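# Load an aluminum blank into the vise, keep the rest placed

## Task

Put a single plain-gray aluminum blank onto the two low parallel bars inside the open vise. The bars are loose and must finish standing upright between the jaws. The blank's long side must be pressed against the fixed jaw, which is the end block without hoses. Its short end must touch the work stop, the short rod between the jaws. Every finished part must lie flat in the black outfeed tray with its pocket facing up. Every other blank, whether aluminum or brass, must finish entirely on the infeed plate (the plate with short pins). None may sit on another blank or rest on a pin. Each blank must end either in the same orientation it had on the plate at the start, or flipped upside down.

## Robot and tools

ROBOT. There are two arms, left_arm and right_arm, each ending in a five-finger hand. The left hand is the mirror image of the right. Calibrated base positions: left_arm at (+0.034, +0.276, 0) m, turned slightly (quat_wxyz +1.000, 0, 0, +0.011). right_arm at (-0.005, -0.240, 0) m (quat_wxyz +1.000, 0, 0, -0.011). A two-camera stand is fixed behind the arms. A loose object may occasionally be nudged by an outside push.

FRAME. Everything uses the scene frame. Its origin is at table-top height, midway between the nominal bases. +z is up and +x points out over the table. left_arm is on the +y side; this does not match image left and right. Each arm is controlled through its hand point, which sits about 0.05 m in front of the palm and 0.15 m out from the wrist face. Its axes are: +z along the straight fingers, +y out of the palm, and +x across the palm. On the right hand +x points away from the thumb; on the left hand it points toward the thumb. Straight fingertips reach 0.06-0.07 m past the point and sit 0.06 m behind it along -y. A wrist bracket on the little-finger side can strike objects.

ROW LAYOUT. One row holds 28 numbers, each in [-1, 1], and covers both arms even if only one moves. The order is:
- left dx, dy, dz, rx, ry, rz
- left little, ring, middle, index, thumb_bend, thumb_turn, force_limit, speed
- the same fourteen numbers for the right arm

The six pose numbers are an offset, not a pose. They are measured from that arm's Hand target at the start of the action or move, along the scene axes. 1.0 equals 0.6 m of translation or 180 degrees of turn. rx, ry, rz form a single rotation vector about the Hand target's position. All rows in one action or move count from that same start, not from the previous row. Sending the same offset again therefore moves the arm further. Sending all six as 0 re-requests the current Hand target.

HAND NUMBERS. The first six hand numbers are absolute targets: +1 is open or straight, -1 is closed or curled. For thumb_turn, -1 swings the thumb in front of the palm, opposite the fingers, and +1 places it beside the palm. force_limit maps linearly from about 0 N at -1 to 10 N at +1 (15 N for the two thumb motors). speed rises from nearly zero at -1 to full at +0.48 and above. No value means keep as is. To leave a hand unchanged, resend its last eight commanded numbers. If nothing has been sent yet, use hand_measured plus hand_force_limit and hand_speed. With the thumb turned in, the hand can grasp objects about 0.035-0.065 m thick, or a handle down to about 0.025 m. For a soft grip, close slowly (speed -0.94 or lower). To grip harder, raise force_limit and also send a target more closed than hand_measured. To release, send a target more open than hand_measured.

TOOLS.
- execute_actions(actions, cameras): actions is a list of actions. Each action is up to 15 rows, one per 1/30 s step; a short action repeats its last row. An empty list returns a status with images. cameras takes names, ["all"], or [].
- move(target, speed, blend, blocking, cameras): steers each hand point in a straight line to the offset target. target is one 28-number row or a list of up to 15 rows, all counted from the same Hand targets. speed is in m/s, from 0.002 to 4.3, default 0.25; turning is capped at twice that in rad/s. speed can be one value or one per target. blend is a corner radius in m; 0 means stop at each point. blocking=false returns early while motion continues. Paths do not avoid obstacles or the other arm and stop after 10 s. The result adds a "move:" line, e.g. done, off_target, moving, held or fault, plus limits such as paced or held.
- wait(seconds 0-10, cameras): lets time pass while commands stay held.
- stop(cameras): brakes the current move.
- zoom_image(camera, region [x0,y0,x1,y1] pixels, each side at most 504): gives a closer view of the latest image.
- show_instructions(): shows the reference pages.
- finished_scene(scene 1 or 2): ends the scene permanently.
Cameras: cam_high (504x504), cam_low (504x504), cam_left_wrist (672x504), cam_right_wrist (672x504).

RESULTS. Each result gives, per arm:
- end_effector_position (m) and end_effector_quat_wxyz in the scene frame; these can be off by a few cm
- Hand target, the last commanded pose after clipping, which the next offset builds on
- joint positions, velocities and torques
- hand_measured, hand_stopped_by (moving, target, force, stalled, fault) and hand_load_n, all listed in the hand-number order
- motor temperatures
hand_load_n is positive when something pushes a finger open. If it drops to about 0, the grip has been lost. Results from execute_actions also include positions at some intermediate steps.

BEHAVIOUR. The arms track commands loosely. Joint play and weight leave the hand point 1-3 cm off, sometimes 5 cm, usually low. A result that still falls short can be corrected by sending the remaining distance as an offset. Commanded orientation is clipped to within 40 degrees of the measured one each step. A blocked arm keeps pressing until commanded back past its hand point. Avoid paths that pass near an arm's own base, since they can flip its shoulder posture; go around the base instead. Faster moves lag and overshoot more, and strike harder on contact.

AVOID. Do not drop parts, release them while they are moving, or slam, hit or push hard on fixed or heavy objects. Do not overload fingers with heavy or fast-swung loads. Keep the two hands from touching or gripping each other. Never let anything fall off or be left off the table. Motors heat up when holding loads, when the arm is stretched out, or when pushing toward poses it cannot reach. A MOTOR HOT line appears at 85 °C, and at 100 °C the arm goes limp for 30-60 s or more.

Each tool is called after "Request:" by a JSON object that holds its "api" and its "payload", one argument or row to a line.

Reference images:

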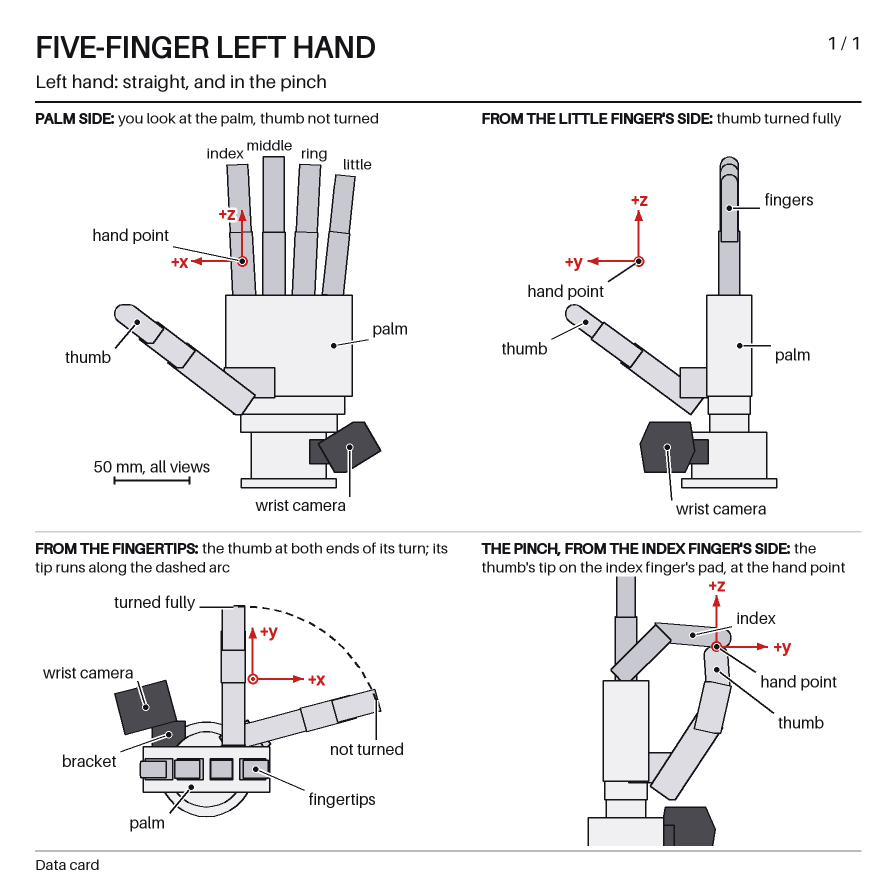

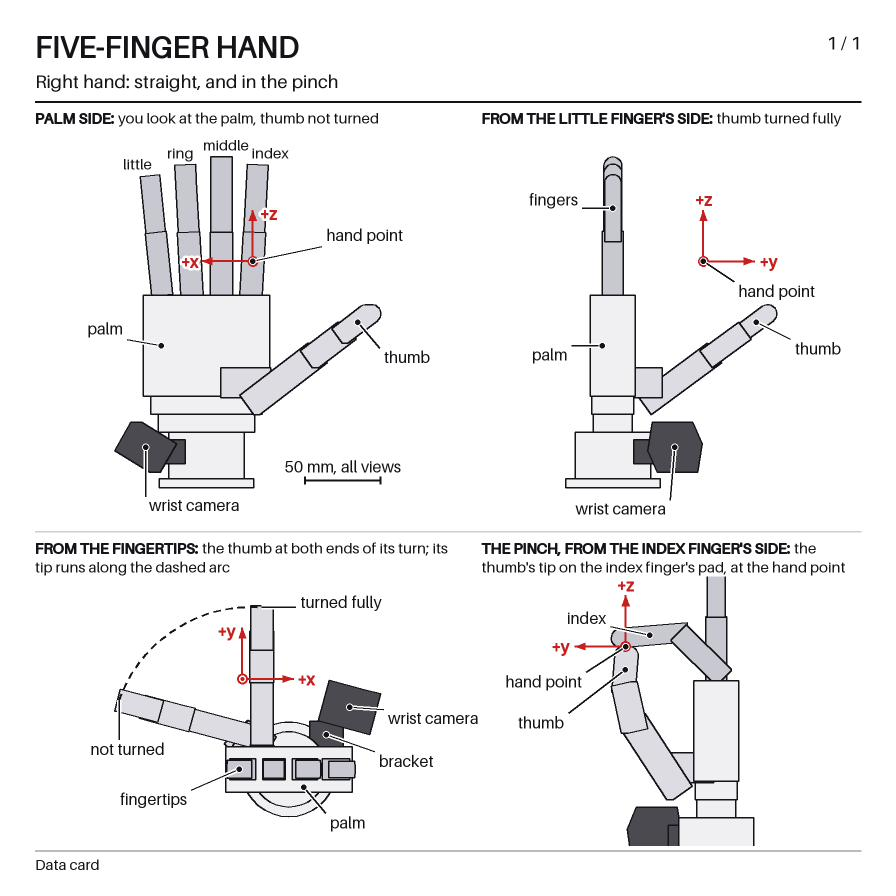

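## Session

Request:
{"api": "execute_actions", "payload": {
  "actions": []
}}

Scene clock: 0.00 s.
left_arm: end_effector_position=(+0.5270, +0.3813, +0.1562) hand_measured=(+1.000, +1.000, +1.000, +1.000, +1.000, +1.000) hand_load_n=(+0.0, +0.0, +0.0, +0.0, +0.0, +0.0) hand_stopped_by=(target, target, target, target, target, target) hand_force_limit=0.00 hand_speed=-0.80 end_effector_quat_wxyz=(+0.723, -0.507, +0.456, -0.107) | right_arm: end_effector_position=(+0.3862, -0.3301, +0.2475) hand_measured=(+1.000, +1.000, +1.000, +1.000, +1.000, +1.000) hand_load_n=(+0.0, +0.0, +0.0, +0.0, +0.0, +0.0) hand_stopped_by=(target, target, target, target, target, target) hand_force_limit=0.00 hand_speed=-0.80 end_effector_quat_wxyz=(+0.140, +0.708, -0.691, +0.040)
Joint positions: left_arm=[-0.099 1.469 0.516 1.05 -0.767 0.653] | right_arm=[-0.123 1.624 1.627 -1.677 0.274 -0.155]
Joint velocities: within noise
Joint torques (N m): no reading
Motor temperatures (°C): left_arm=[22 21 23 22 20 21] | right_arm=[21 23 19 23 22 22]
Heat: left arm: hottest elbow 23 °C; right arm: hottest shoulder 23 °C.
Hand target: left_arm +0.5365, +0.3775, +0.1735; +0.733, -0.503, +0.443, -0.121 | right_arm +0.3938, -0.3345, +0.2599; +0.128, +0.706, -0.694, +0.059

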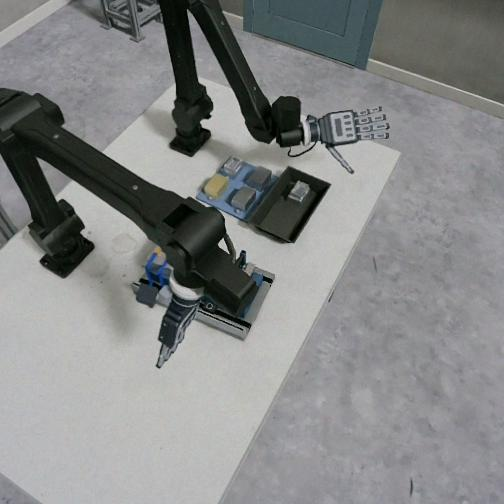

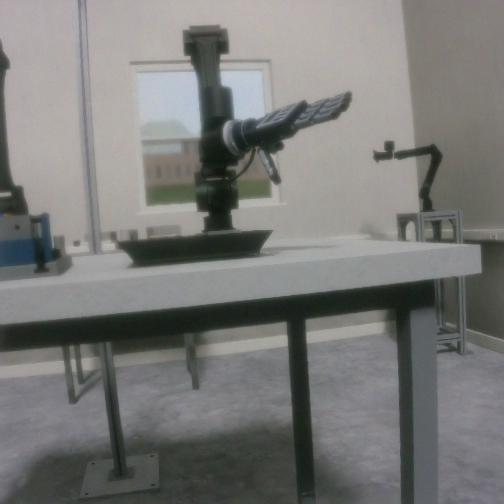

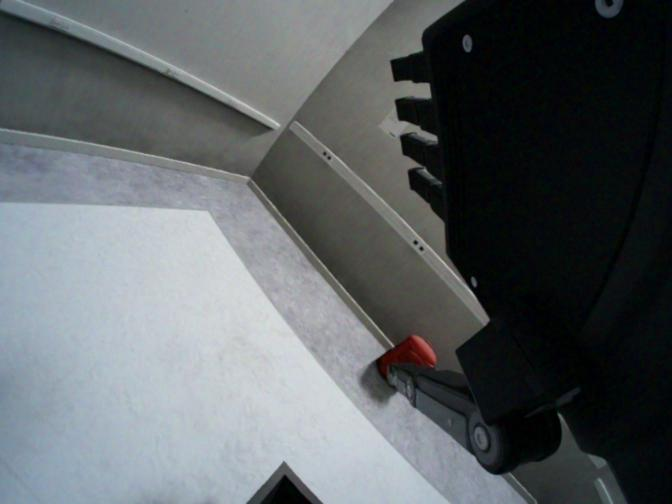

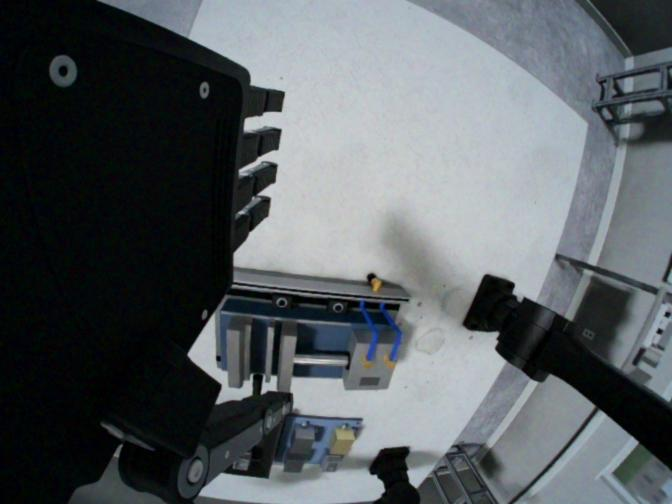

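Request:
{"api": "zoom_image", "payload": {
  "camera": "cam_high",
  "region": [110, 130, 350, 370]
}}

Request:
{"api": "zoom_image", "payload": {
  "camera": "cam_right_wrist",
  "region": [180, 240, 520, 500]
}}

Scaled by 2.100 from the camera's 504x504 image, which has a finer 720x720 frame.

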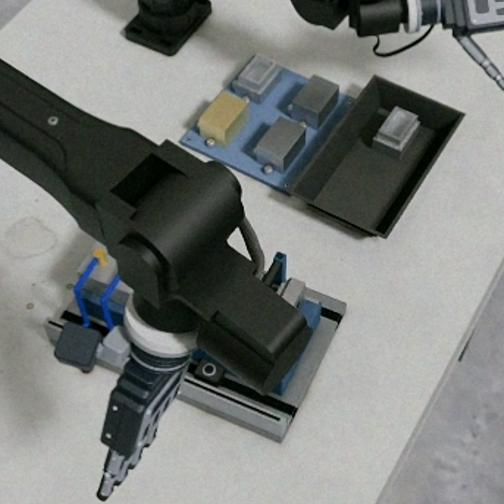

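Scaled by 1.482 from the camera's 672x504 image, which has a finer 960x720 frame.

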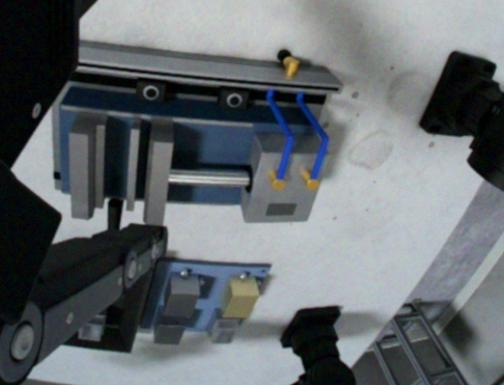

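Request:
{"api": "zoom_image", "payload": {
  "camera": "cam_high",
  "region": [190, 145, 270, 225]
}}

Request:
{"api": "zoom_image", "payload": {
  "camera": "cam_high",
  "region": [260, 160, 340, 240]
}}

Request:
{"api": "zoom_image", "payload": {
  "camera": "cam_right_wrist",
  "region": [200, 380, 380, 500]
}}

Scaled by 6.300 from the camera's 504x504 image, which has a finer 720x720 frame.

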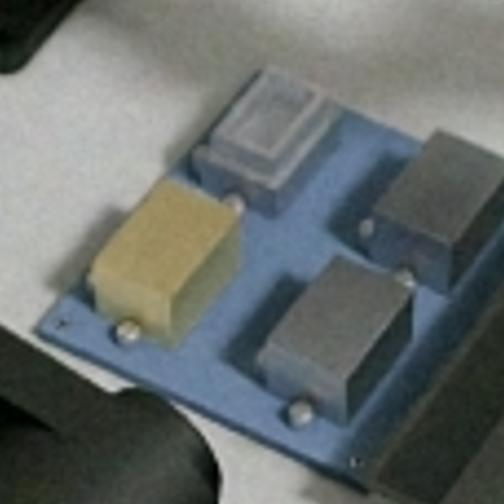

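Scaled by 6.300 from the camera's 504x504 image, which has a finer 720x720 frame.

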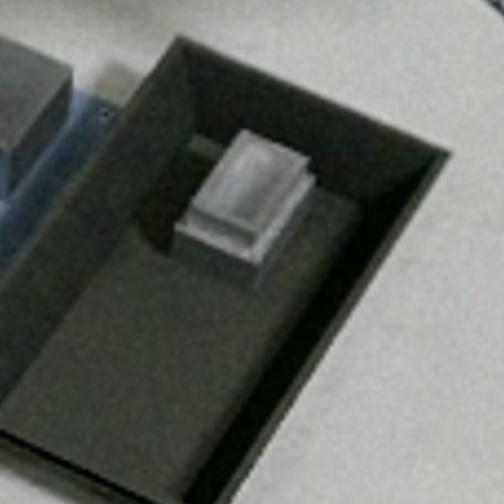

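Scaled by 2.800 from the camera's 672x504 image, which has a finer 960x720 frame.

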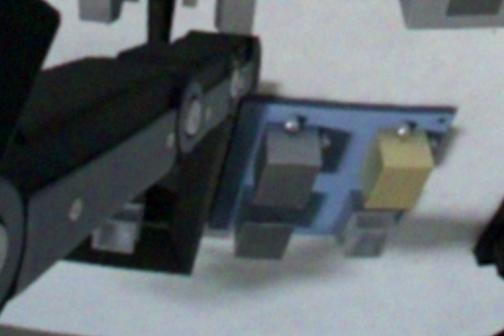

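Request:
{"api": "move", "payload": {
  "target": [0,0,0,0,0,0,1,1,1,1,1,1,0,0.48,-0.2,-0.45,0.1,0,0,0,1,1,1,1,1,1,0,0.48],
  "cameras": ["all"]
}}

Scene clock: 39.97 s.
left_arm: end_effector_position=(+0.5270, +0.3813, +0.1562) hand_measured=(+1.000, +1.000, +1.000, +1.000, +1.000, +1.000) hand_load_n=(+0.0, +0.0, +0.0, +0.0, +0.0, +0.0) hand_stopped_by=(target, target, target, target, target, target) hand_force_limit=0.00 hand_speed=0.48 end_effector_quat_wxyz=(+0.723, -0.507, +0.456, -0.107) | right_arm: end_effector_position=(+0.2666, -0.5947, +0.3009) hand_measured=(+1.000, +1.000, +1.000, +1.000, +1.000, +1.000) hand_load_n=(+0.0, +0.0, +0.0, +0.0, +0.0, +0.0) hand_stopped_by=(target, target, target, target, target, target) hand_force_limit=0.00 hand_speed=0.48 end_effector_quat_wxyz=(+0.128, +0.704, -0.697, +0.033)
Joint positions: left_arm=[-0.099 1.469 0.516 1.05 -0.767 0.653] | right_arm=[-0.738 1.63 1.779 -1.657 0.259 -0.778]
Joint torques (N m): left_arm=[-1.26 -8.41 7.04 1.91 0.05 0.02] | right_arm=[0.21 -13.39 10.81 -0.06 0.19 -0.03]
Heat: left arm: hottest elbow 24 °C; right arm: hottest shoulder 24 °C.
Hand target: left_arm +0.5365, +0.3775, +0.1735; +0.733, -0.503, +0.443, -0.121 | right_arm +0.2738, -0.6045, +0.3199; +0.128, +0.706, -0.694, +0.059
Off the commanded pose: left_arm 0.020 m, 2 deg | right_arm 0.022 m, 3 deg.
move: off_target (left_arm, right_arm)

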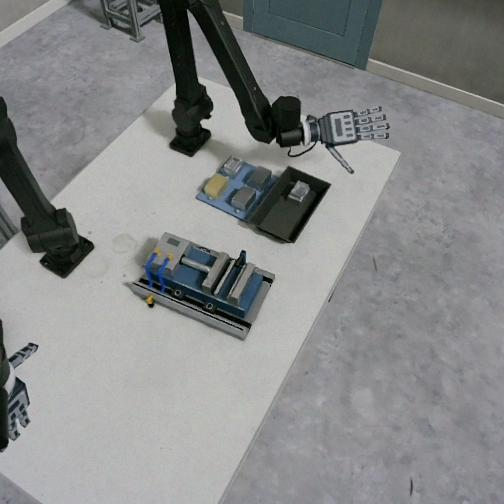

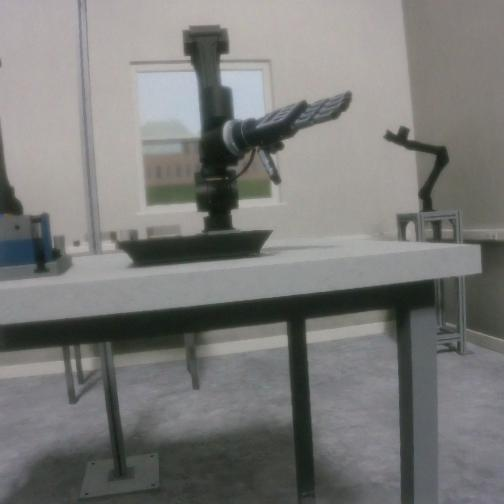

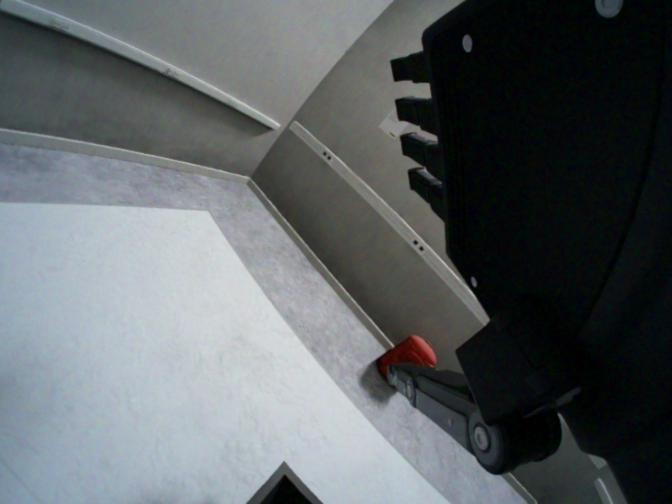

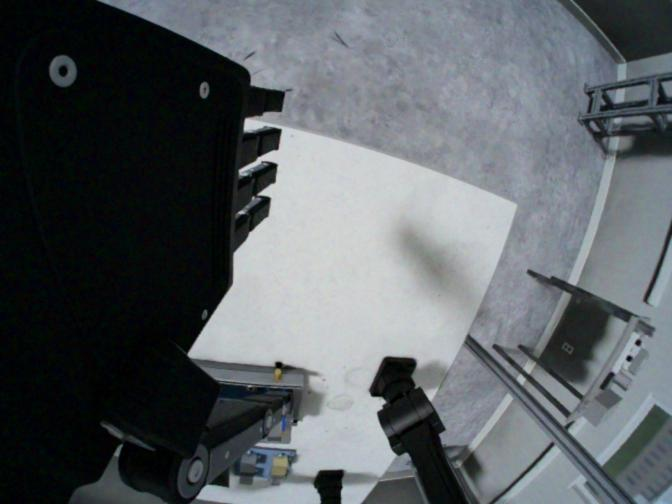

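Request:
{"api": "zoom_image", "payload": {
  "camera": "cam_high",
  "region": [120, 215, 290, 345]
}}

Request:
{"api": "zoom_image", "payload": {
  "camera": "cam_high",
  "region": [180, 230, 280, 330]
}}

Request:
{"api": "zoom_image", "payload": {
  "camera": "cam_high",
  "region": [185, 145, 335, 245]
}}

Request:
{"api": "zoom_image", "payload": {
  "camera": "cam_low",
  "region": [0, 180, 120, 300]
}}

Scaled by 2.965 from the camera's 504x504 image, which has a finer 720x720 frame.

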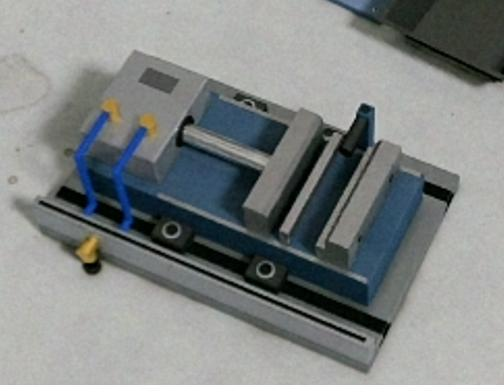

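Scaled by 5.040 from the camera's 504x504 image, which has a finer 720x720 frame.

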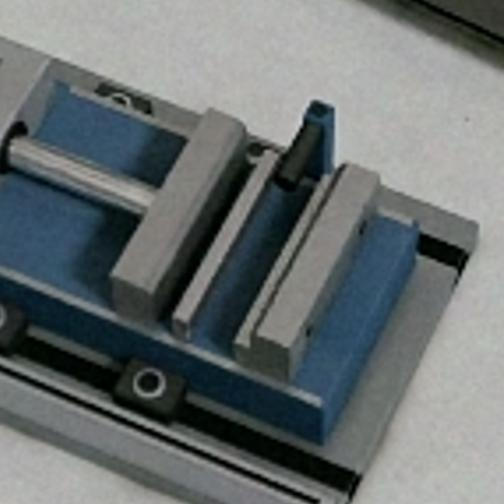

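Scaled by 3.360 from the camera's 504x504 image, which has a finer 720x720 frame.

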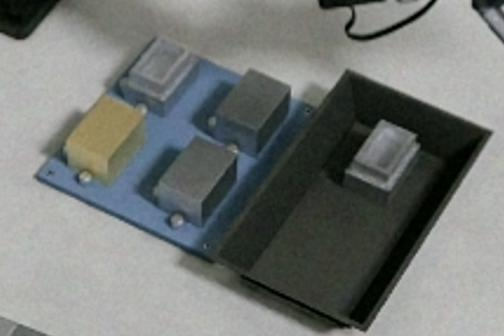

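Scaled by 4.200 from the camera's 504x504 image, which has a finer 720x720 frame.

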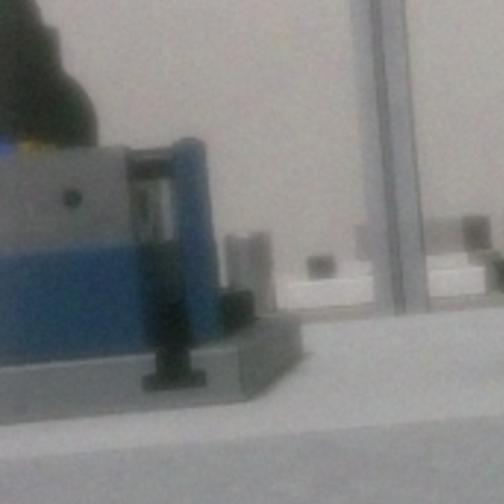

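Request:
{"api": "move", "payload": {
  "target": [-0.2275,-0.2125,0.211,-0.2463,0.1664,-0.1512,-1,-1,0,0,1,-1,0,0.48,0,0,0,0,0,0,1,1,1,1,1,1,0,0.48],
  "cameras": ["all"]
}}

Scene clock: 107.50 s.
left_arm: end_effector_position=(+0.3897, +0.2453, +0.2644) hand_measured=(-1.000, -1.000, +0.000, +0.000, +1.000, -1.000) hand_load_n=(+0.0, +0.0, +0.0, +0.0, +0.0, +0.0) hand_stopped_by=(target, target, target, target, target, target) hand_force_limit=0.00 hand_speed=0.48 end_effector_quat_wxyz=(-0.291, +0.638, -0.651, +0.289) | right_arm: end_effector_position=(+0.2666, -0.5947, +0.3009) hand_measured=(+1.000, +1.000, +1.000, +1.000, +1.000, +1.000) hand_load_n=(+0.0, +0.0, +0.0, +0.0, +0.0, +0.0) hand_stopped_by=(target, target, target, target, target, target) hand_force_limit=0.00 hand_speed=0.48 end_effector_quat_wxyz=(+0.128, +0.704, -0.697, +0.033)
Joint positions: left_arm=[-0.02 0.825 0.911 -0.812 0.005 0.02] | right_arm=[-0.738 1.63 1.779 -1.657 0.259 -0.778]
Joint torques (N m): left_arm=[-0.32 -3.49 13.46 1.21 0.17 -0.1] | right_arm=[-0.03 -13.33 10.97 -0.06 0.17 -0.06]
Motor temperatures (°C): left_arm=[22 22 26 23 20 21] | right_arm=[21 25 30 23 22 22]
Heat: left arm: hottest elbow 26 °C; right arm: hottest elbow 30 °C.
Hand target: left_arm +0.4000, +0.2500, +0.3001; -0.311, +0.635, -0.636, +0.309 | right_arm +0.2738, -0.6045, +0.3199; +0.128, +0.706, -0.694, +0.059
Off the commanded pose: left_arm 0.037 m, 4 deg | right_arm 0.022 m, 3 deg.
move: off_target (left_arm, right_arm)

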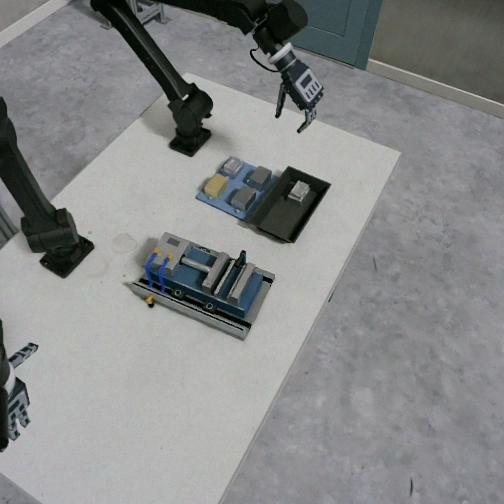

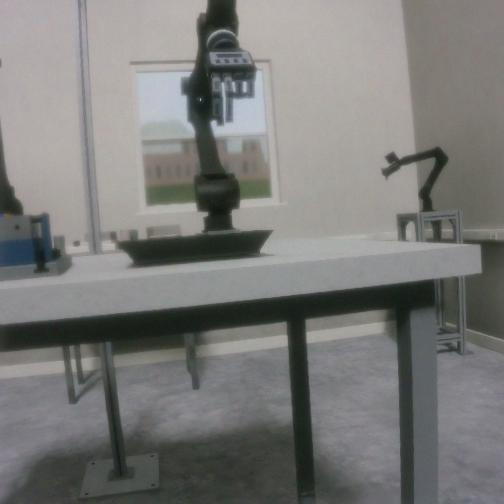

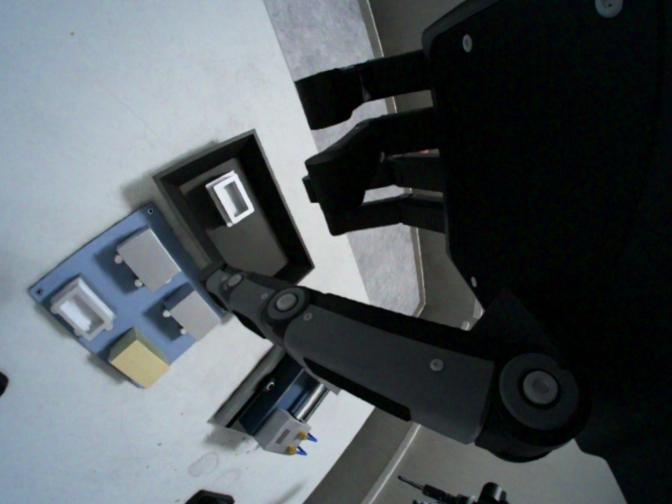

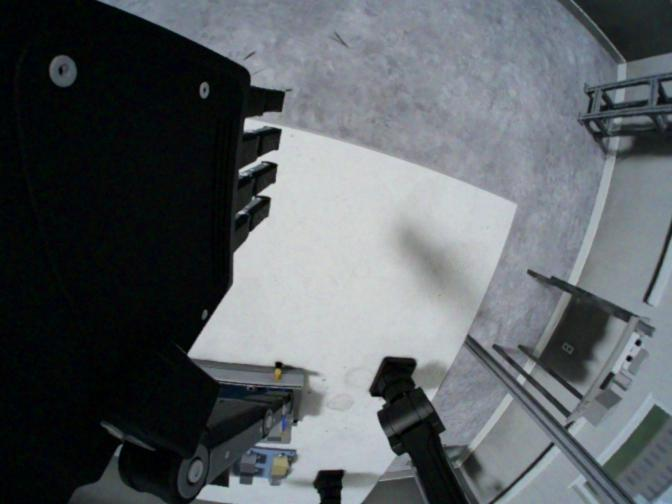

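Request:
{"api": "zoom_image", "payload": {
  "camera": "cam_left_wrist",
  "region": [20, 100, 350, 400]
}}

Request:
{"api": "zoom_image", "payload": {
  "camera": "cam_low",
  "region": [150, 0, 300, 150]
}}

Request:
{"api": "zoom_image", "payload": {
  "camera": "cam_high",
  "region": [220, 30, 360, 170]
}}

Scaled by 1.527 from the camera's 672x504 image, which has a finer 960x720 frame.

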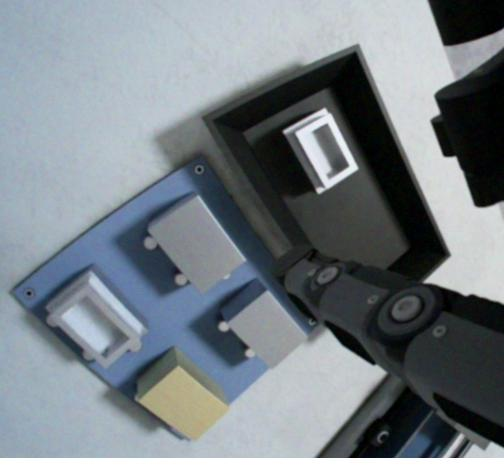

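Scaled by 3.360 from the camera's 504x504 image, which has a finer 720x720 frame.

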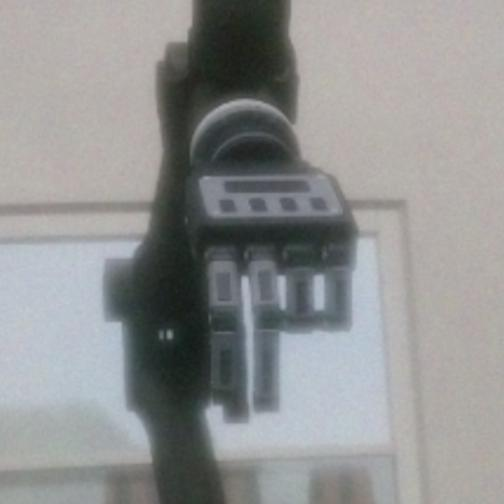

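Scaled by 3.600 from the camera's 504x504 image, which has a finer 720x720 frame.

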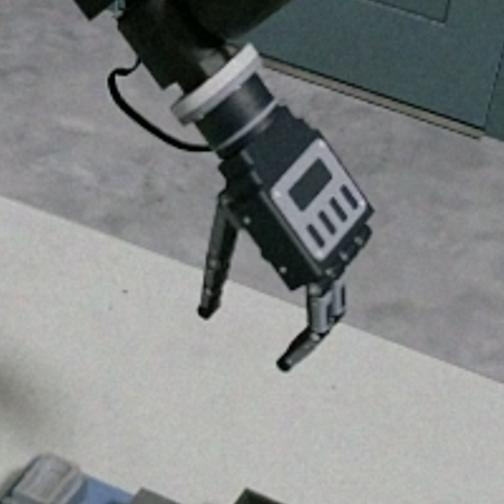

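Request:
{"api": "move", "payload": {
  "target": [0,0,0,0,0,0,-1,-1,0,0,1,-1,0,0.48,0.31,0.69,-0.033,0,0,0,1,1,1,1,1,1,0,0.48],
  "cameras": ["cam_right_wrist","cam_high"]
}}

Request:
{"api": "zoom_image", "payload": {
  "camera": "cam_right_wrist",
  "region": [240, 100, 520, 400]
}}

Scene clock: 194.40 s.
left_arm: end_effector_position=(+0.3897, +0.2453, +0.2644) hand_measured=(-1.000, -1.000, +0.000, +0.000, +1.000, -1.000) hand_load_n=(+0.0, +0.0, +0.0, +0.0, +0.0, +0.0) hand_stopped_by=(target, target, target, target, target, target) hand_force_limit=0.00 hand_speed=0.48 end_effector_quat_wxyz=(-0.291, +0.638, -0.651, +0.289) | right_arm: end_effector_position=(+0.4475, -0.1919, +0.2818) hand_measured=(+1.000, +1.000, +1.000, +1.000, +1.000, +1.000) hand_load_n=(+0.0, +0.0, +0.0, +0.0, +0.0, +0.0) hand_stopped_by=(target, target, target, target, target, target) hand_force_limit=0.00 hand_speed=0.48 end_effector_quat_wxyz=(+0.072, +0.720, -0.683, +0.099)
Joint positions: left_arm=[-0.02 0.825 0.911 -0.812 0.005 0.02] | right_arm=[0.156 1.683 1.825 -1.701 0.245 0.079]
Joint torques (N m): left_arm=[-0.26 -3.55 13.46 1.22 0.16 -0.1] | right_arm=[0.15 -13.86 10.76 -0.27 0.15 0.19]
Motor temperatures (°C): left_arm=[22 21 36 22 21 21] | right_arm=[21 25 33 23 22 22]
Heat: left arm: hottest elbow 36 °C; right arm: hottest elbow 33 °C.
Hand target: left_arm +0.4000, +0.2500, +0.3001; -0.311, +0.635, -0.636, +0.309 | right_arm +0.4598, -0.1905, +0.3001; +0.128, +0.706, -0.694, +0.059
Off the commanded pose: left_arm 0.037 m, 4 deg | right_arm 0.022 m, 8 deg.
joint sent to its limit (right arm) — joint 4 (wrist pitch), lower limit. The joint targets are off in position and orientation.
move: off_target (left_arm, right_arm)
Images, in order (width x height): cam_high 504x504, cam_right_wrist 672x504.

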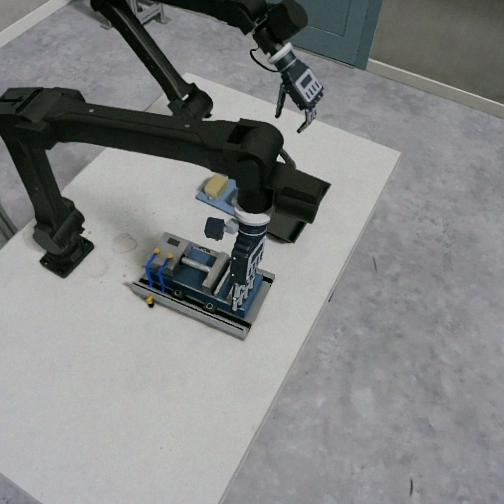

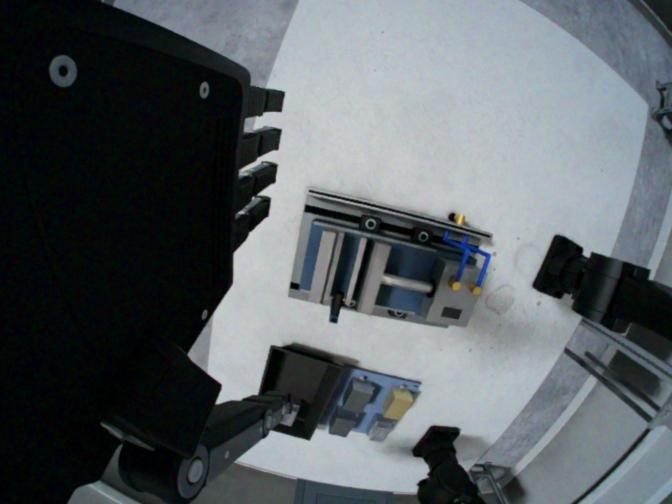

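Scaled by 1.680 from the camera's 672x504 image, which has a finer 960x720 frame.

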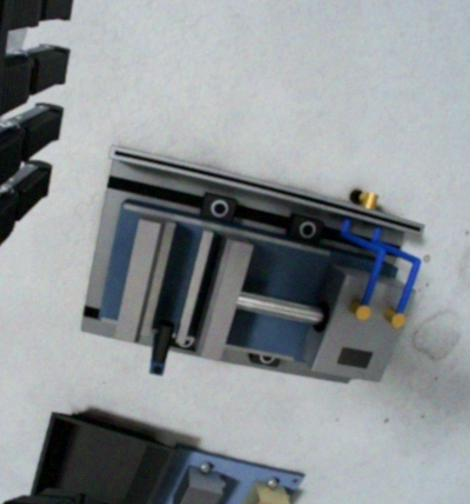

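Request:
{"api": "zoom_image", "payload": {
  "camera": "cam_right_wrist",
  "region": [280, 200, 420, 340]
}}

Request:
{"api": "zoom_image", "payload": {
  "camera": "cam_right_wrist",
  "region": [250, 320, 430, 460]
}}

Scaled by 3.600 from the camera's 672x504 image, which has a finer 960x720 frame.

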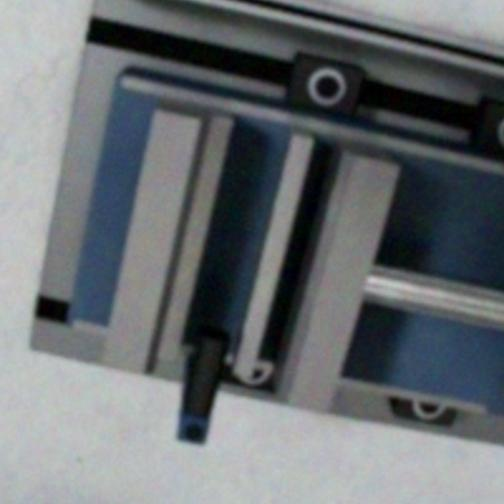

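Scaled by 2.800 from the camera's 672x504 image, which has a finer 960x720 frame.

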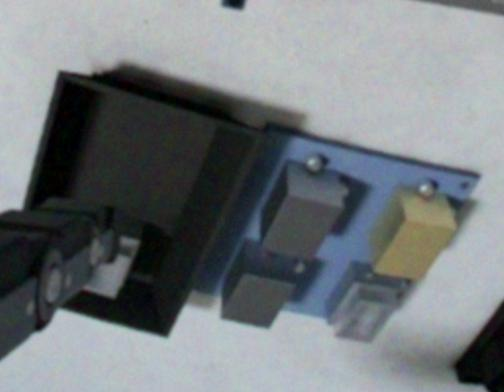

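Request:
{"api": "move", "payload": {
  "target": [-0.1,0.3,0.1,0,0,0,-1,-1,0,0,1,-1,0,0.48,0.0,0.1,-0.17,0,0,0,-1,-1,-1,-1,1,1,0,0.48],
  "cameras": ["cam_right_wrist","cam_high"]
}}

Request:
{"api": "zoom_image", "payload": {
  "camera": "cam_right_wrist",
  "region": [240, 60, 480, 240]
}}

Request:
{"api": "zoom_image", "payload": {
  "camera": "cam_right_wrist",
  "region": [240, 240, 480, 420]
}}

Scene clock: 225.07 s.
left_arm: end_effector_position=(+0.3356, +0.4231, +0.3318) hand_measured=(-1.000, -1.000, +0.000, +0.000, +1.000, -1.000) hand_load_n=(+0.0, -0.5, +0.0, +0.0, +0.0, +0.0) hand_stopped_by=(target, target, target, target, target, target) hand_force_limit=0.00 hand_speed=0.48 end_effector_quat_wxyz=(-0.284, +0.651, -0.633, +0.307) | right_arm: end_effector_position=(+0.4562, -0.1343, +0.1921) hand_measured=(-1.000, -1.000, -1.000, -1.000, +1.000, +1.000) hand_load_n=(+0.0, +0.0, +0.0, +0.0, -0.5, +0.0) hand_stopped_by=(target, target, target, target, target, target) hand_force_limit=0.00 hand_speed=0.48 end_effector_quat_wxyz=(+0.137, +0.707, -0.692, +0.052)
Joint positions: left_arm=[0.742 0.921 1.149 -1.108 0.569 0.526] | right_arm=[0.253 1.851 1.788 -1.687 0.234 0.231]
Joint torques (N m): left_arm=[-0.26 -3.78 12.93 1.05 0.58 0.12] | right_arm=[1.49 -16.38 7.24 0.08 0.17 0.16]
Heat: left arm: hottest elbow 37 °C; right arm: hottest elbow 35 °C.
Hand target: left_arm +0.3400, +0.4300, +0.3601; -0.311, +0.635, -0.636, +0.309 | right_arm +0.4598, -0.1305, +0.1981; +0.128, +0.706, -0.694, +0.059
Off the commanded pose: left_arm 0.029 m, 4 deg | right_arm 0.008 m, 1 deg.
move: off_target (left_arm)
Images, in order (width x height): cam_high 504x504, cam_right_wrist 672x504.

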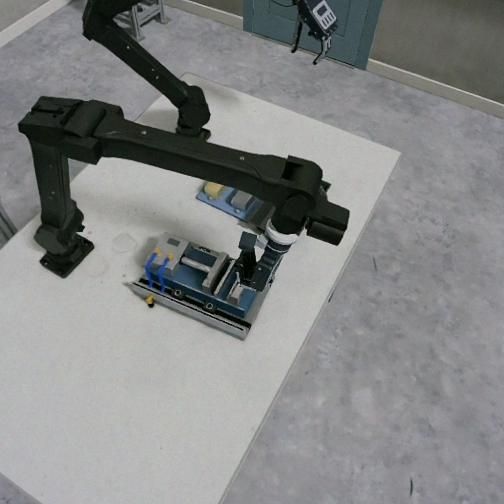

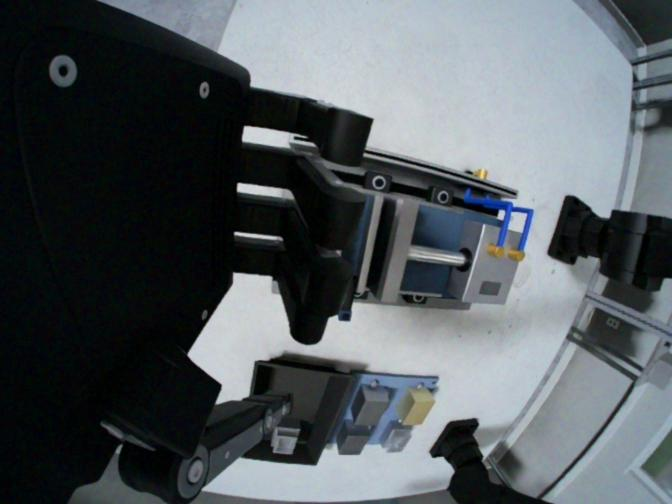

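Scaled by 2.100 from the camera's 672x504 image, which has a finer 960x720 frame.

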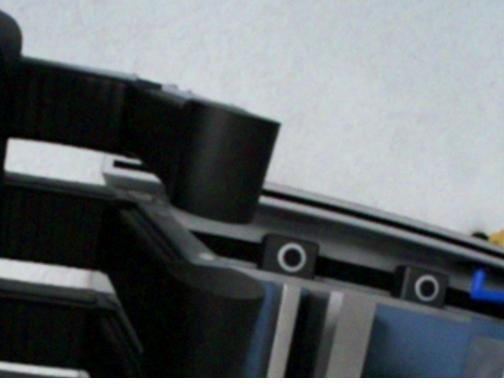

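Scaled by 2.100 from the camera's 672x504 image, which has a finer 960x720 frame.

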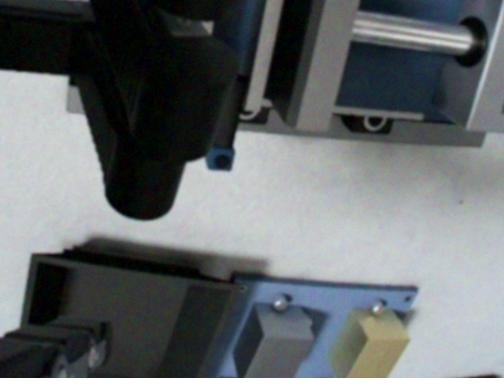

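Request:
{"api": "move", "payload": {
  "target": [0,0,0,0,0,0,-1,-1,0,0,1,-1,0,0.48,0.03,0.0,0.07,0,0,0,1,1,1,1,1,1,0,0.48],
  "cameras": ["cam_right_wrist"]
}}

Request:
{"api": "zoom_image", "payload": {
  "camera": "cam_right_wrist",
  "region": [260, 140, 420, 280]
}}

Request:
{"api": "zoom_image", "payload": {
  "camera": "cam_right_wrist",
  "region": [260, 290, 440, 430]
}}

Scene clock: 234.67 s.
left_arm: end_effector_position=(+0.3356, +0.4231, +0.3318) hand_measured=(-1.000, -1.000, +0.000, +0.000, +1.000, -1.000) hand_load_n=(+0.5, +0.0, +0.0, +0.0, +0.0, +0.0) hand_stopped_by=(target, target, target, target, target, target) hand_force_limit=0.00 hand_speed=0.48 end_effector_quat_wxyz=(-0.284, +0.651, -0.633, +0.307) | right_arm: end_effector_position=(+0.4666, -0.1312, +0.2149) hand_measured=(+1.000, +1.000, +1.000, +1.000, +1.000, +1.000) hand_load_n=(+0.0, +0.0, +0.0, +0.0, +0.0, +0.0) hand_stopped_by=(target, target, target, target, target, target) hand_force_limit=0.00 hand_speed=0.48 end_effector_quat_wxyz=(+0.113, +0.708, -0.695, +0.064)
Joint positions: left_arm=[0.742 0.921 1.149 -1.108 0.569 0.526] | right_arm=[0.253 1.839 1.843 -1.7 0.229 0.227]
Joint torques (N m): left_arm=[-0.21 -3.84 12.92 1.02 0.57 0.12] | right_arm=[0.56 -16.91 10.44 -0.54 0.11 -0.05]
Heat: left arm: hottest elbow 37 °C; right arm: hottest elbow 33 °C.
Hand target: left_arm +0.3400, +0.4300, +0.3601; -0.311, +0.635, -0.636, +0.309 | right_arm +0.4778, -0.1305, +0.2401; +0.128, +0.706, -0.694, +0.059
Off the commanded pose: left_arm 0.029 m, 4 deg | right_arm 0.028 m, 2 deg.
joint sent to its limit (right arm) — joint 4 (wrist pitch), lower limit. The joint targets are off in position and orientation.
move: off_target (left_arm, right_arm)
Images, in order (width x height): cam_right_wrist 672x504.

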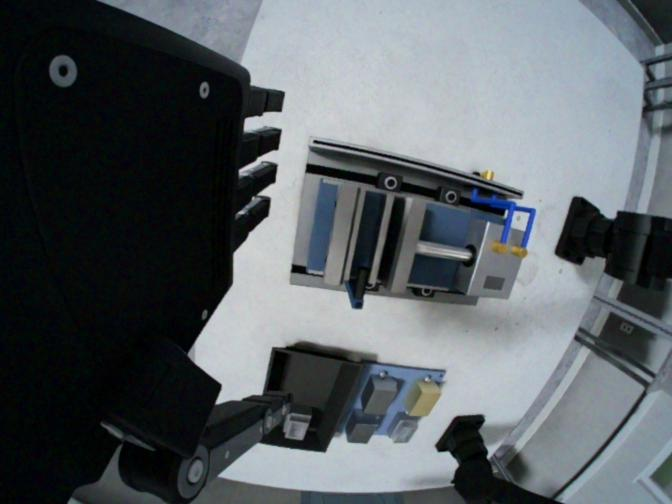

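Scaled by 3.150 from the camera's 672x504 image, which has a finer 960x720 frame.

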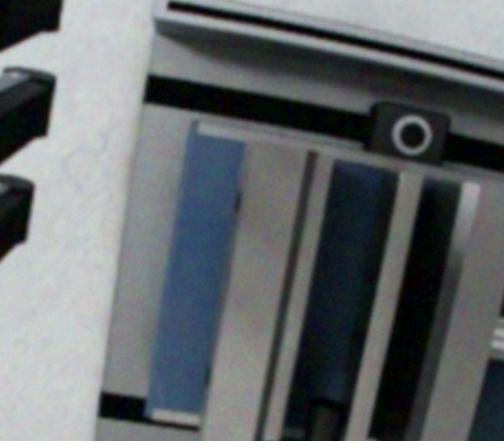

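Scaled by 2.800 from the camera's 672x504 image, which has a finer 960x720 frame.

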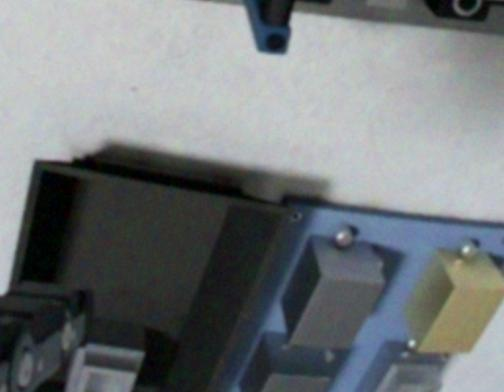

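Request:
{"api": "move", "payload": {
  "target": [0,0,0,0,0,0,-1,-1,0,0,1,-1,0,0.48,-0.12,0.3,0.02,0,0,0,1,1,1,1,1,1,0,0.48],
  "cameras": ["cam_right_wrist"]
}}

Request:
{"api": "zoom_image", "payload": {
  "camera": "cam_right_wrist",
  "region": [260, 200, 440, 340]
}}

Request:
{"api": "zoom_image", "payload": {
  "camera": "cam_right_wrist",
  "region": [260, 60, 440, 200]
}}

Scene clock: 246.90 s.
left_arm: end_effector_position=(+0.3356, +0.4231, +0.3318) hand_measured=(-1.000, -1.000, +0.000, +0.000, +1.000, -1.000) hand_load_n=(+0.0, +0.0, +0.0, +0.0, +0.0, +0.0) hand_stopped_by=(target, target, target, target, target, target) hand_force_limit=0.00 hand_speed=0.48 end_effector_quat_wxyz=(-0.284, +0.651, -0.633, +0.307) | right_arm: end_effector_position=(+0.3995, +0.0448, +0.2355) hand_measured=(+1.000, +1.000, +1.000, +1.000, +1.000, +1.000) hand_load_n=(+0.0, +0.0, +0.0, +0.0, +0.0, +0.0) hand_stopped_by=(target, target, target, target, target, target) hand_force_limit=0.00 hand_speed=0.48 end_effector_quat_wxyz=(+0.054, +0.720, -0.689, +0.066)
Joint positions: left_arm=[0.742 0.921 1.149 -1.108 0.569 0.526] | right_arm=[0.582 1.788 1.843 -1.7 0.154 0.523]
Joint torques (N m): left_arm=[-0.38 -3.72 12.93 1.07 0.57 0.12] | right_arm=[0.38 -15.91 9.2 -0.42 0.07 0.16]
Heat: left arm: hottest elbow 36 °C; right arm: hottest elbow 32 °C.
Hand target: left_arm +0.3400, +0.4300, +0.3601; -0.311, +0.635, -0.636, +0.309 | right_arm +0.4058, +0.0495, +0.2521; +0.128, +0.706, -0.694, +0.059
Off the commanded pose: left_arm 0.029 m, 4 deg | right_arm 0.018 m, 9 deg.
joint sent to its limit (right arm) — joint 4 (wrist pitch), lower limit. The joint targets are off in position and orientation.
move: off_target (left_arm, right_arm)
Images, in order (width x height): cam_right_wrist 672x504.

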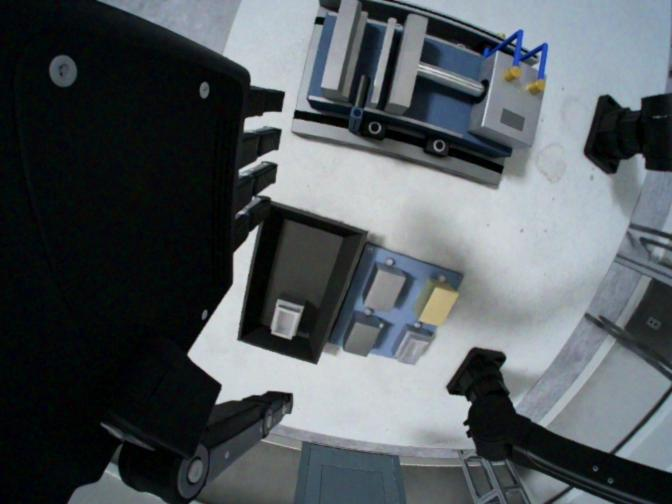

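Scaled by 2.800 from the camera's 672x504 image, which has a finer 960x720 frame.

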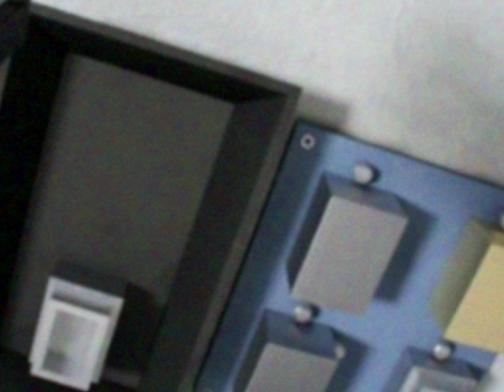

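Scaled by 2.800 from the camera's 672x504 image, which has a finer 960x720 frame.

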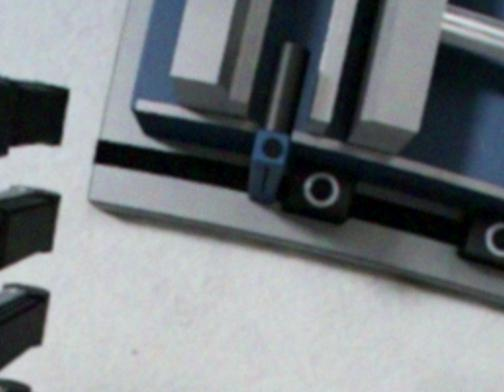

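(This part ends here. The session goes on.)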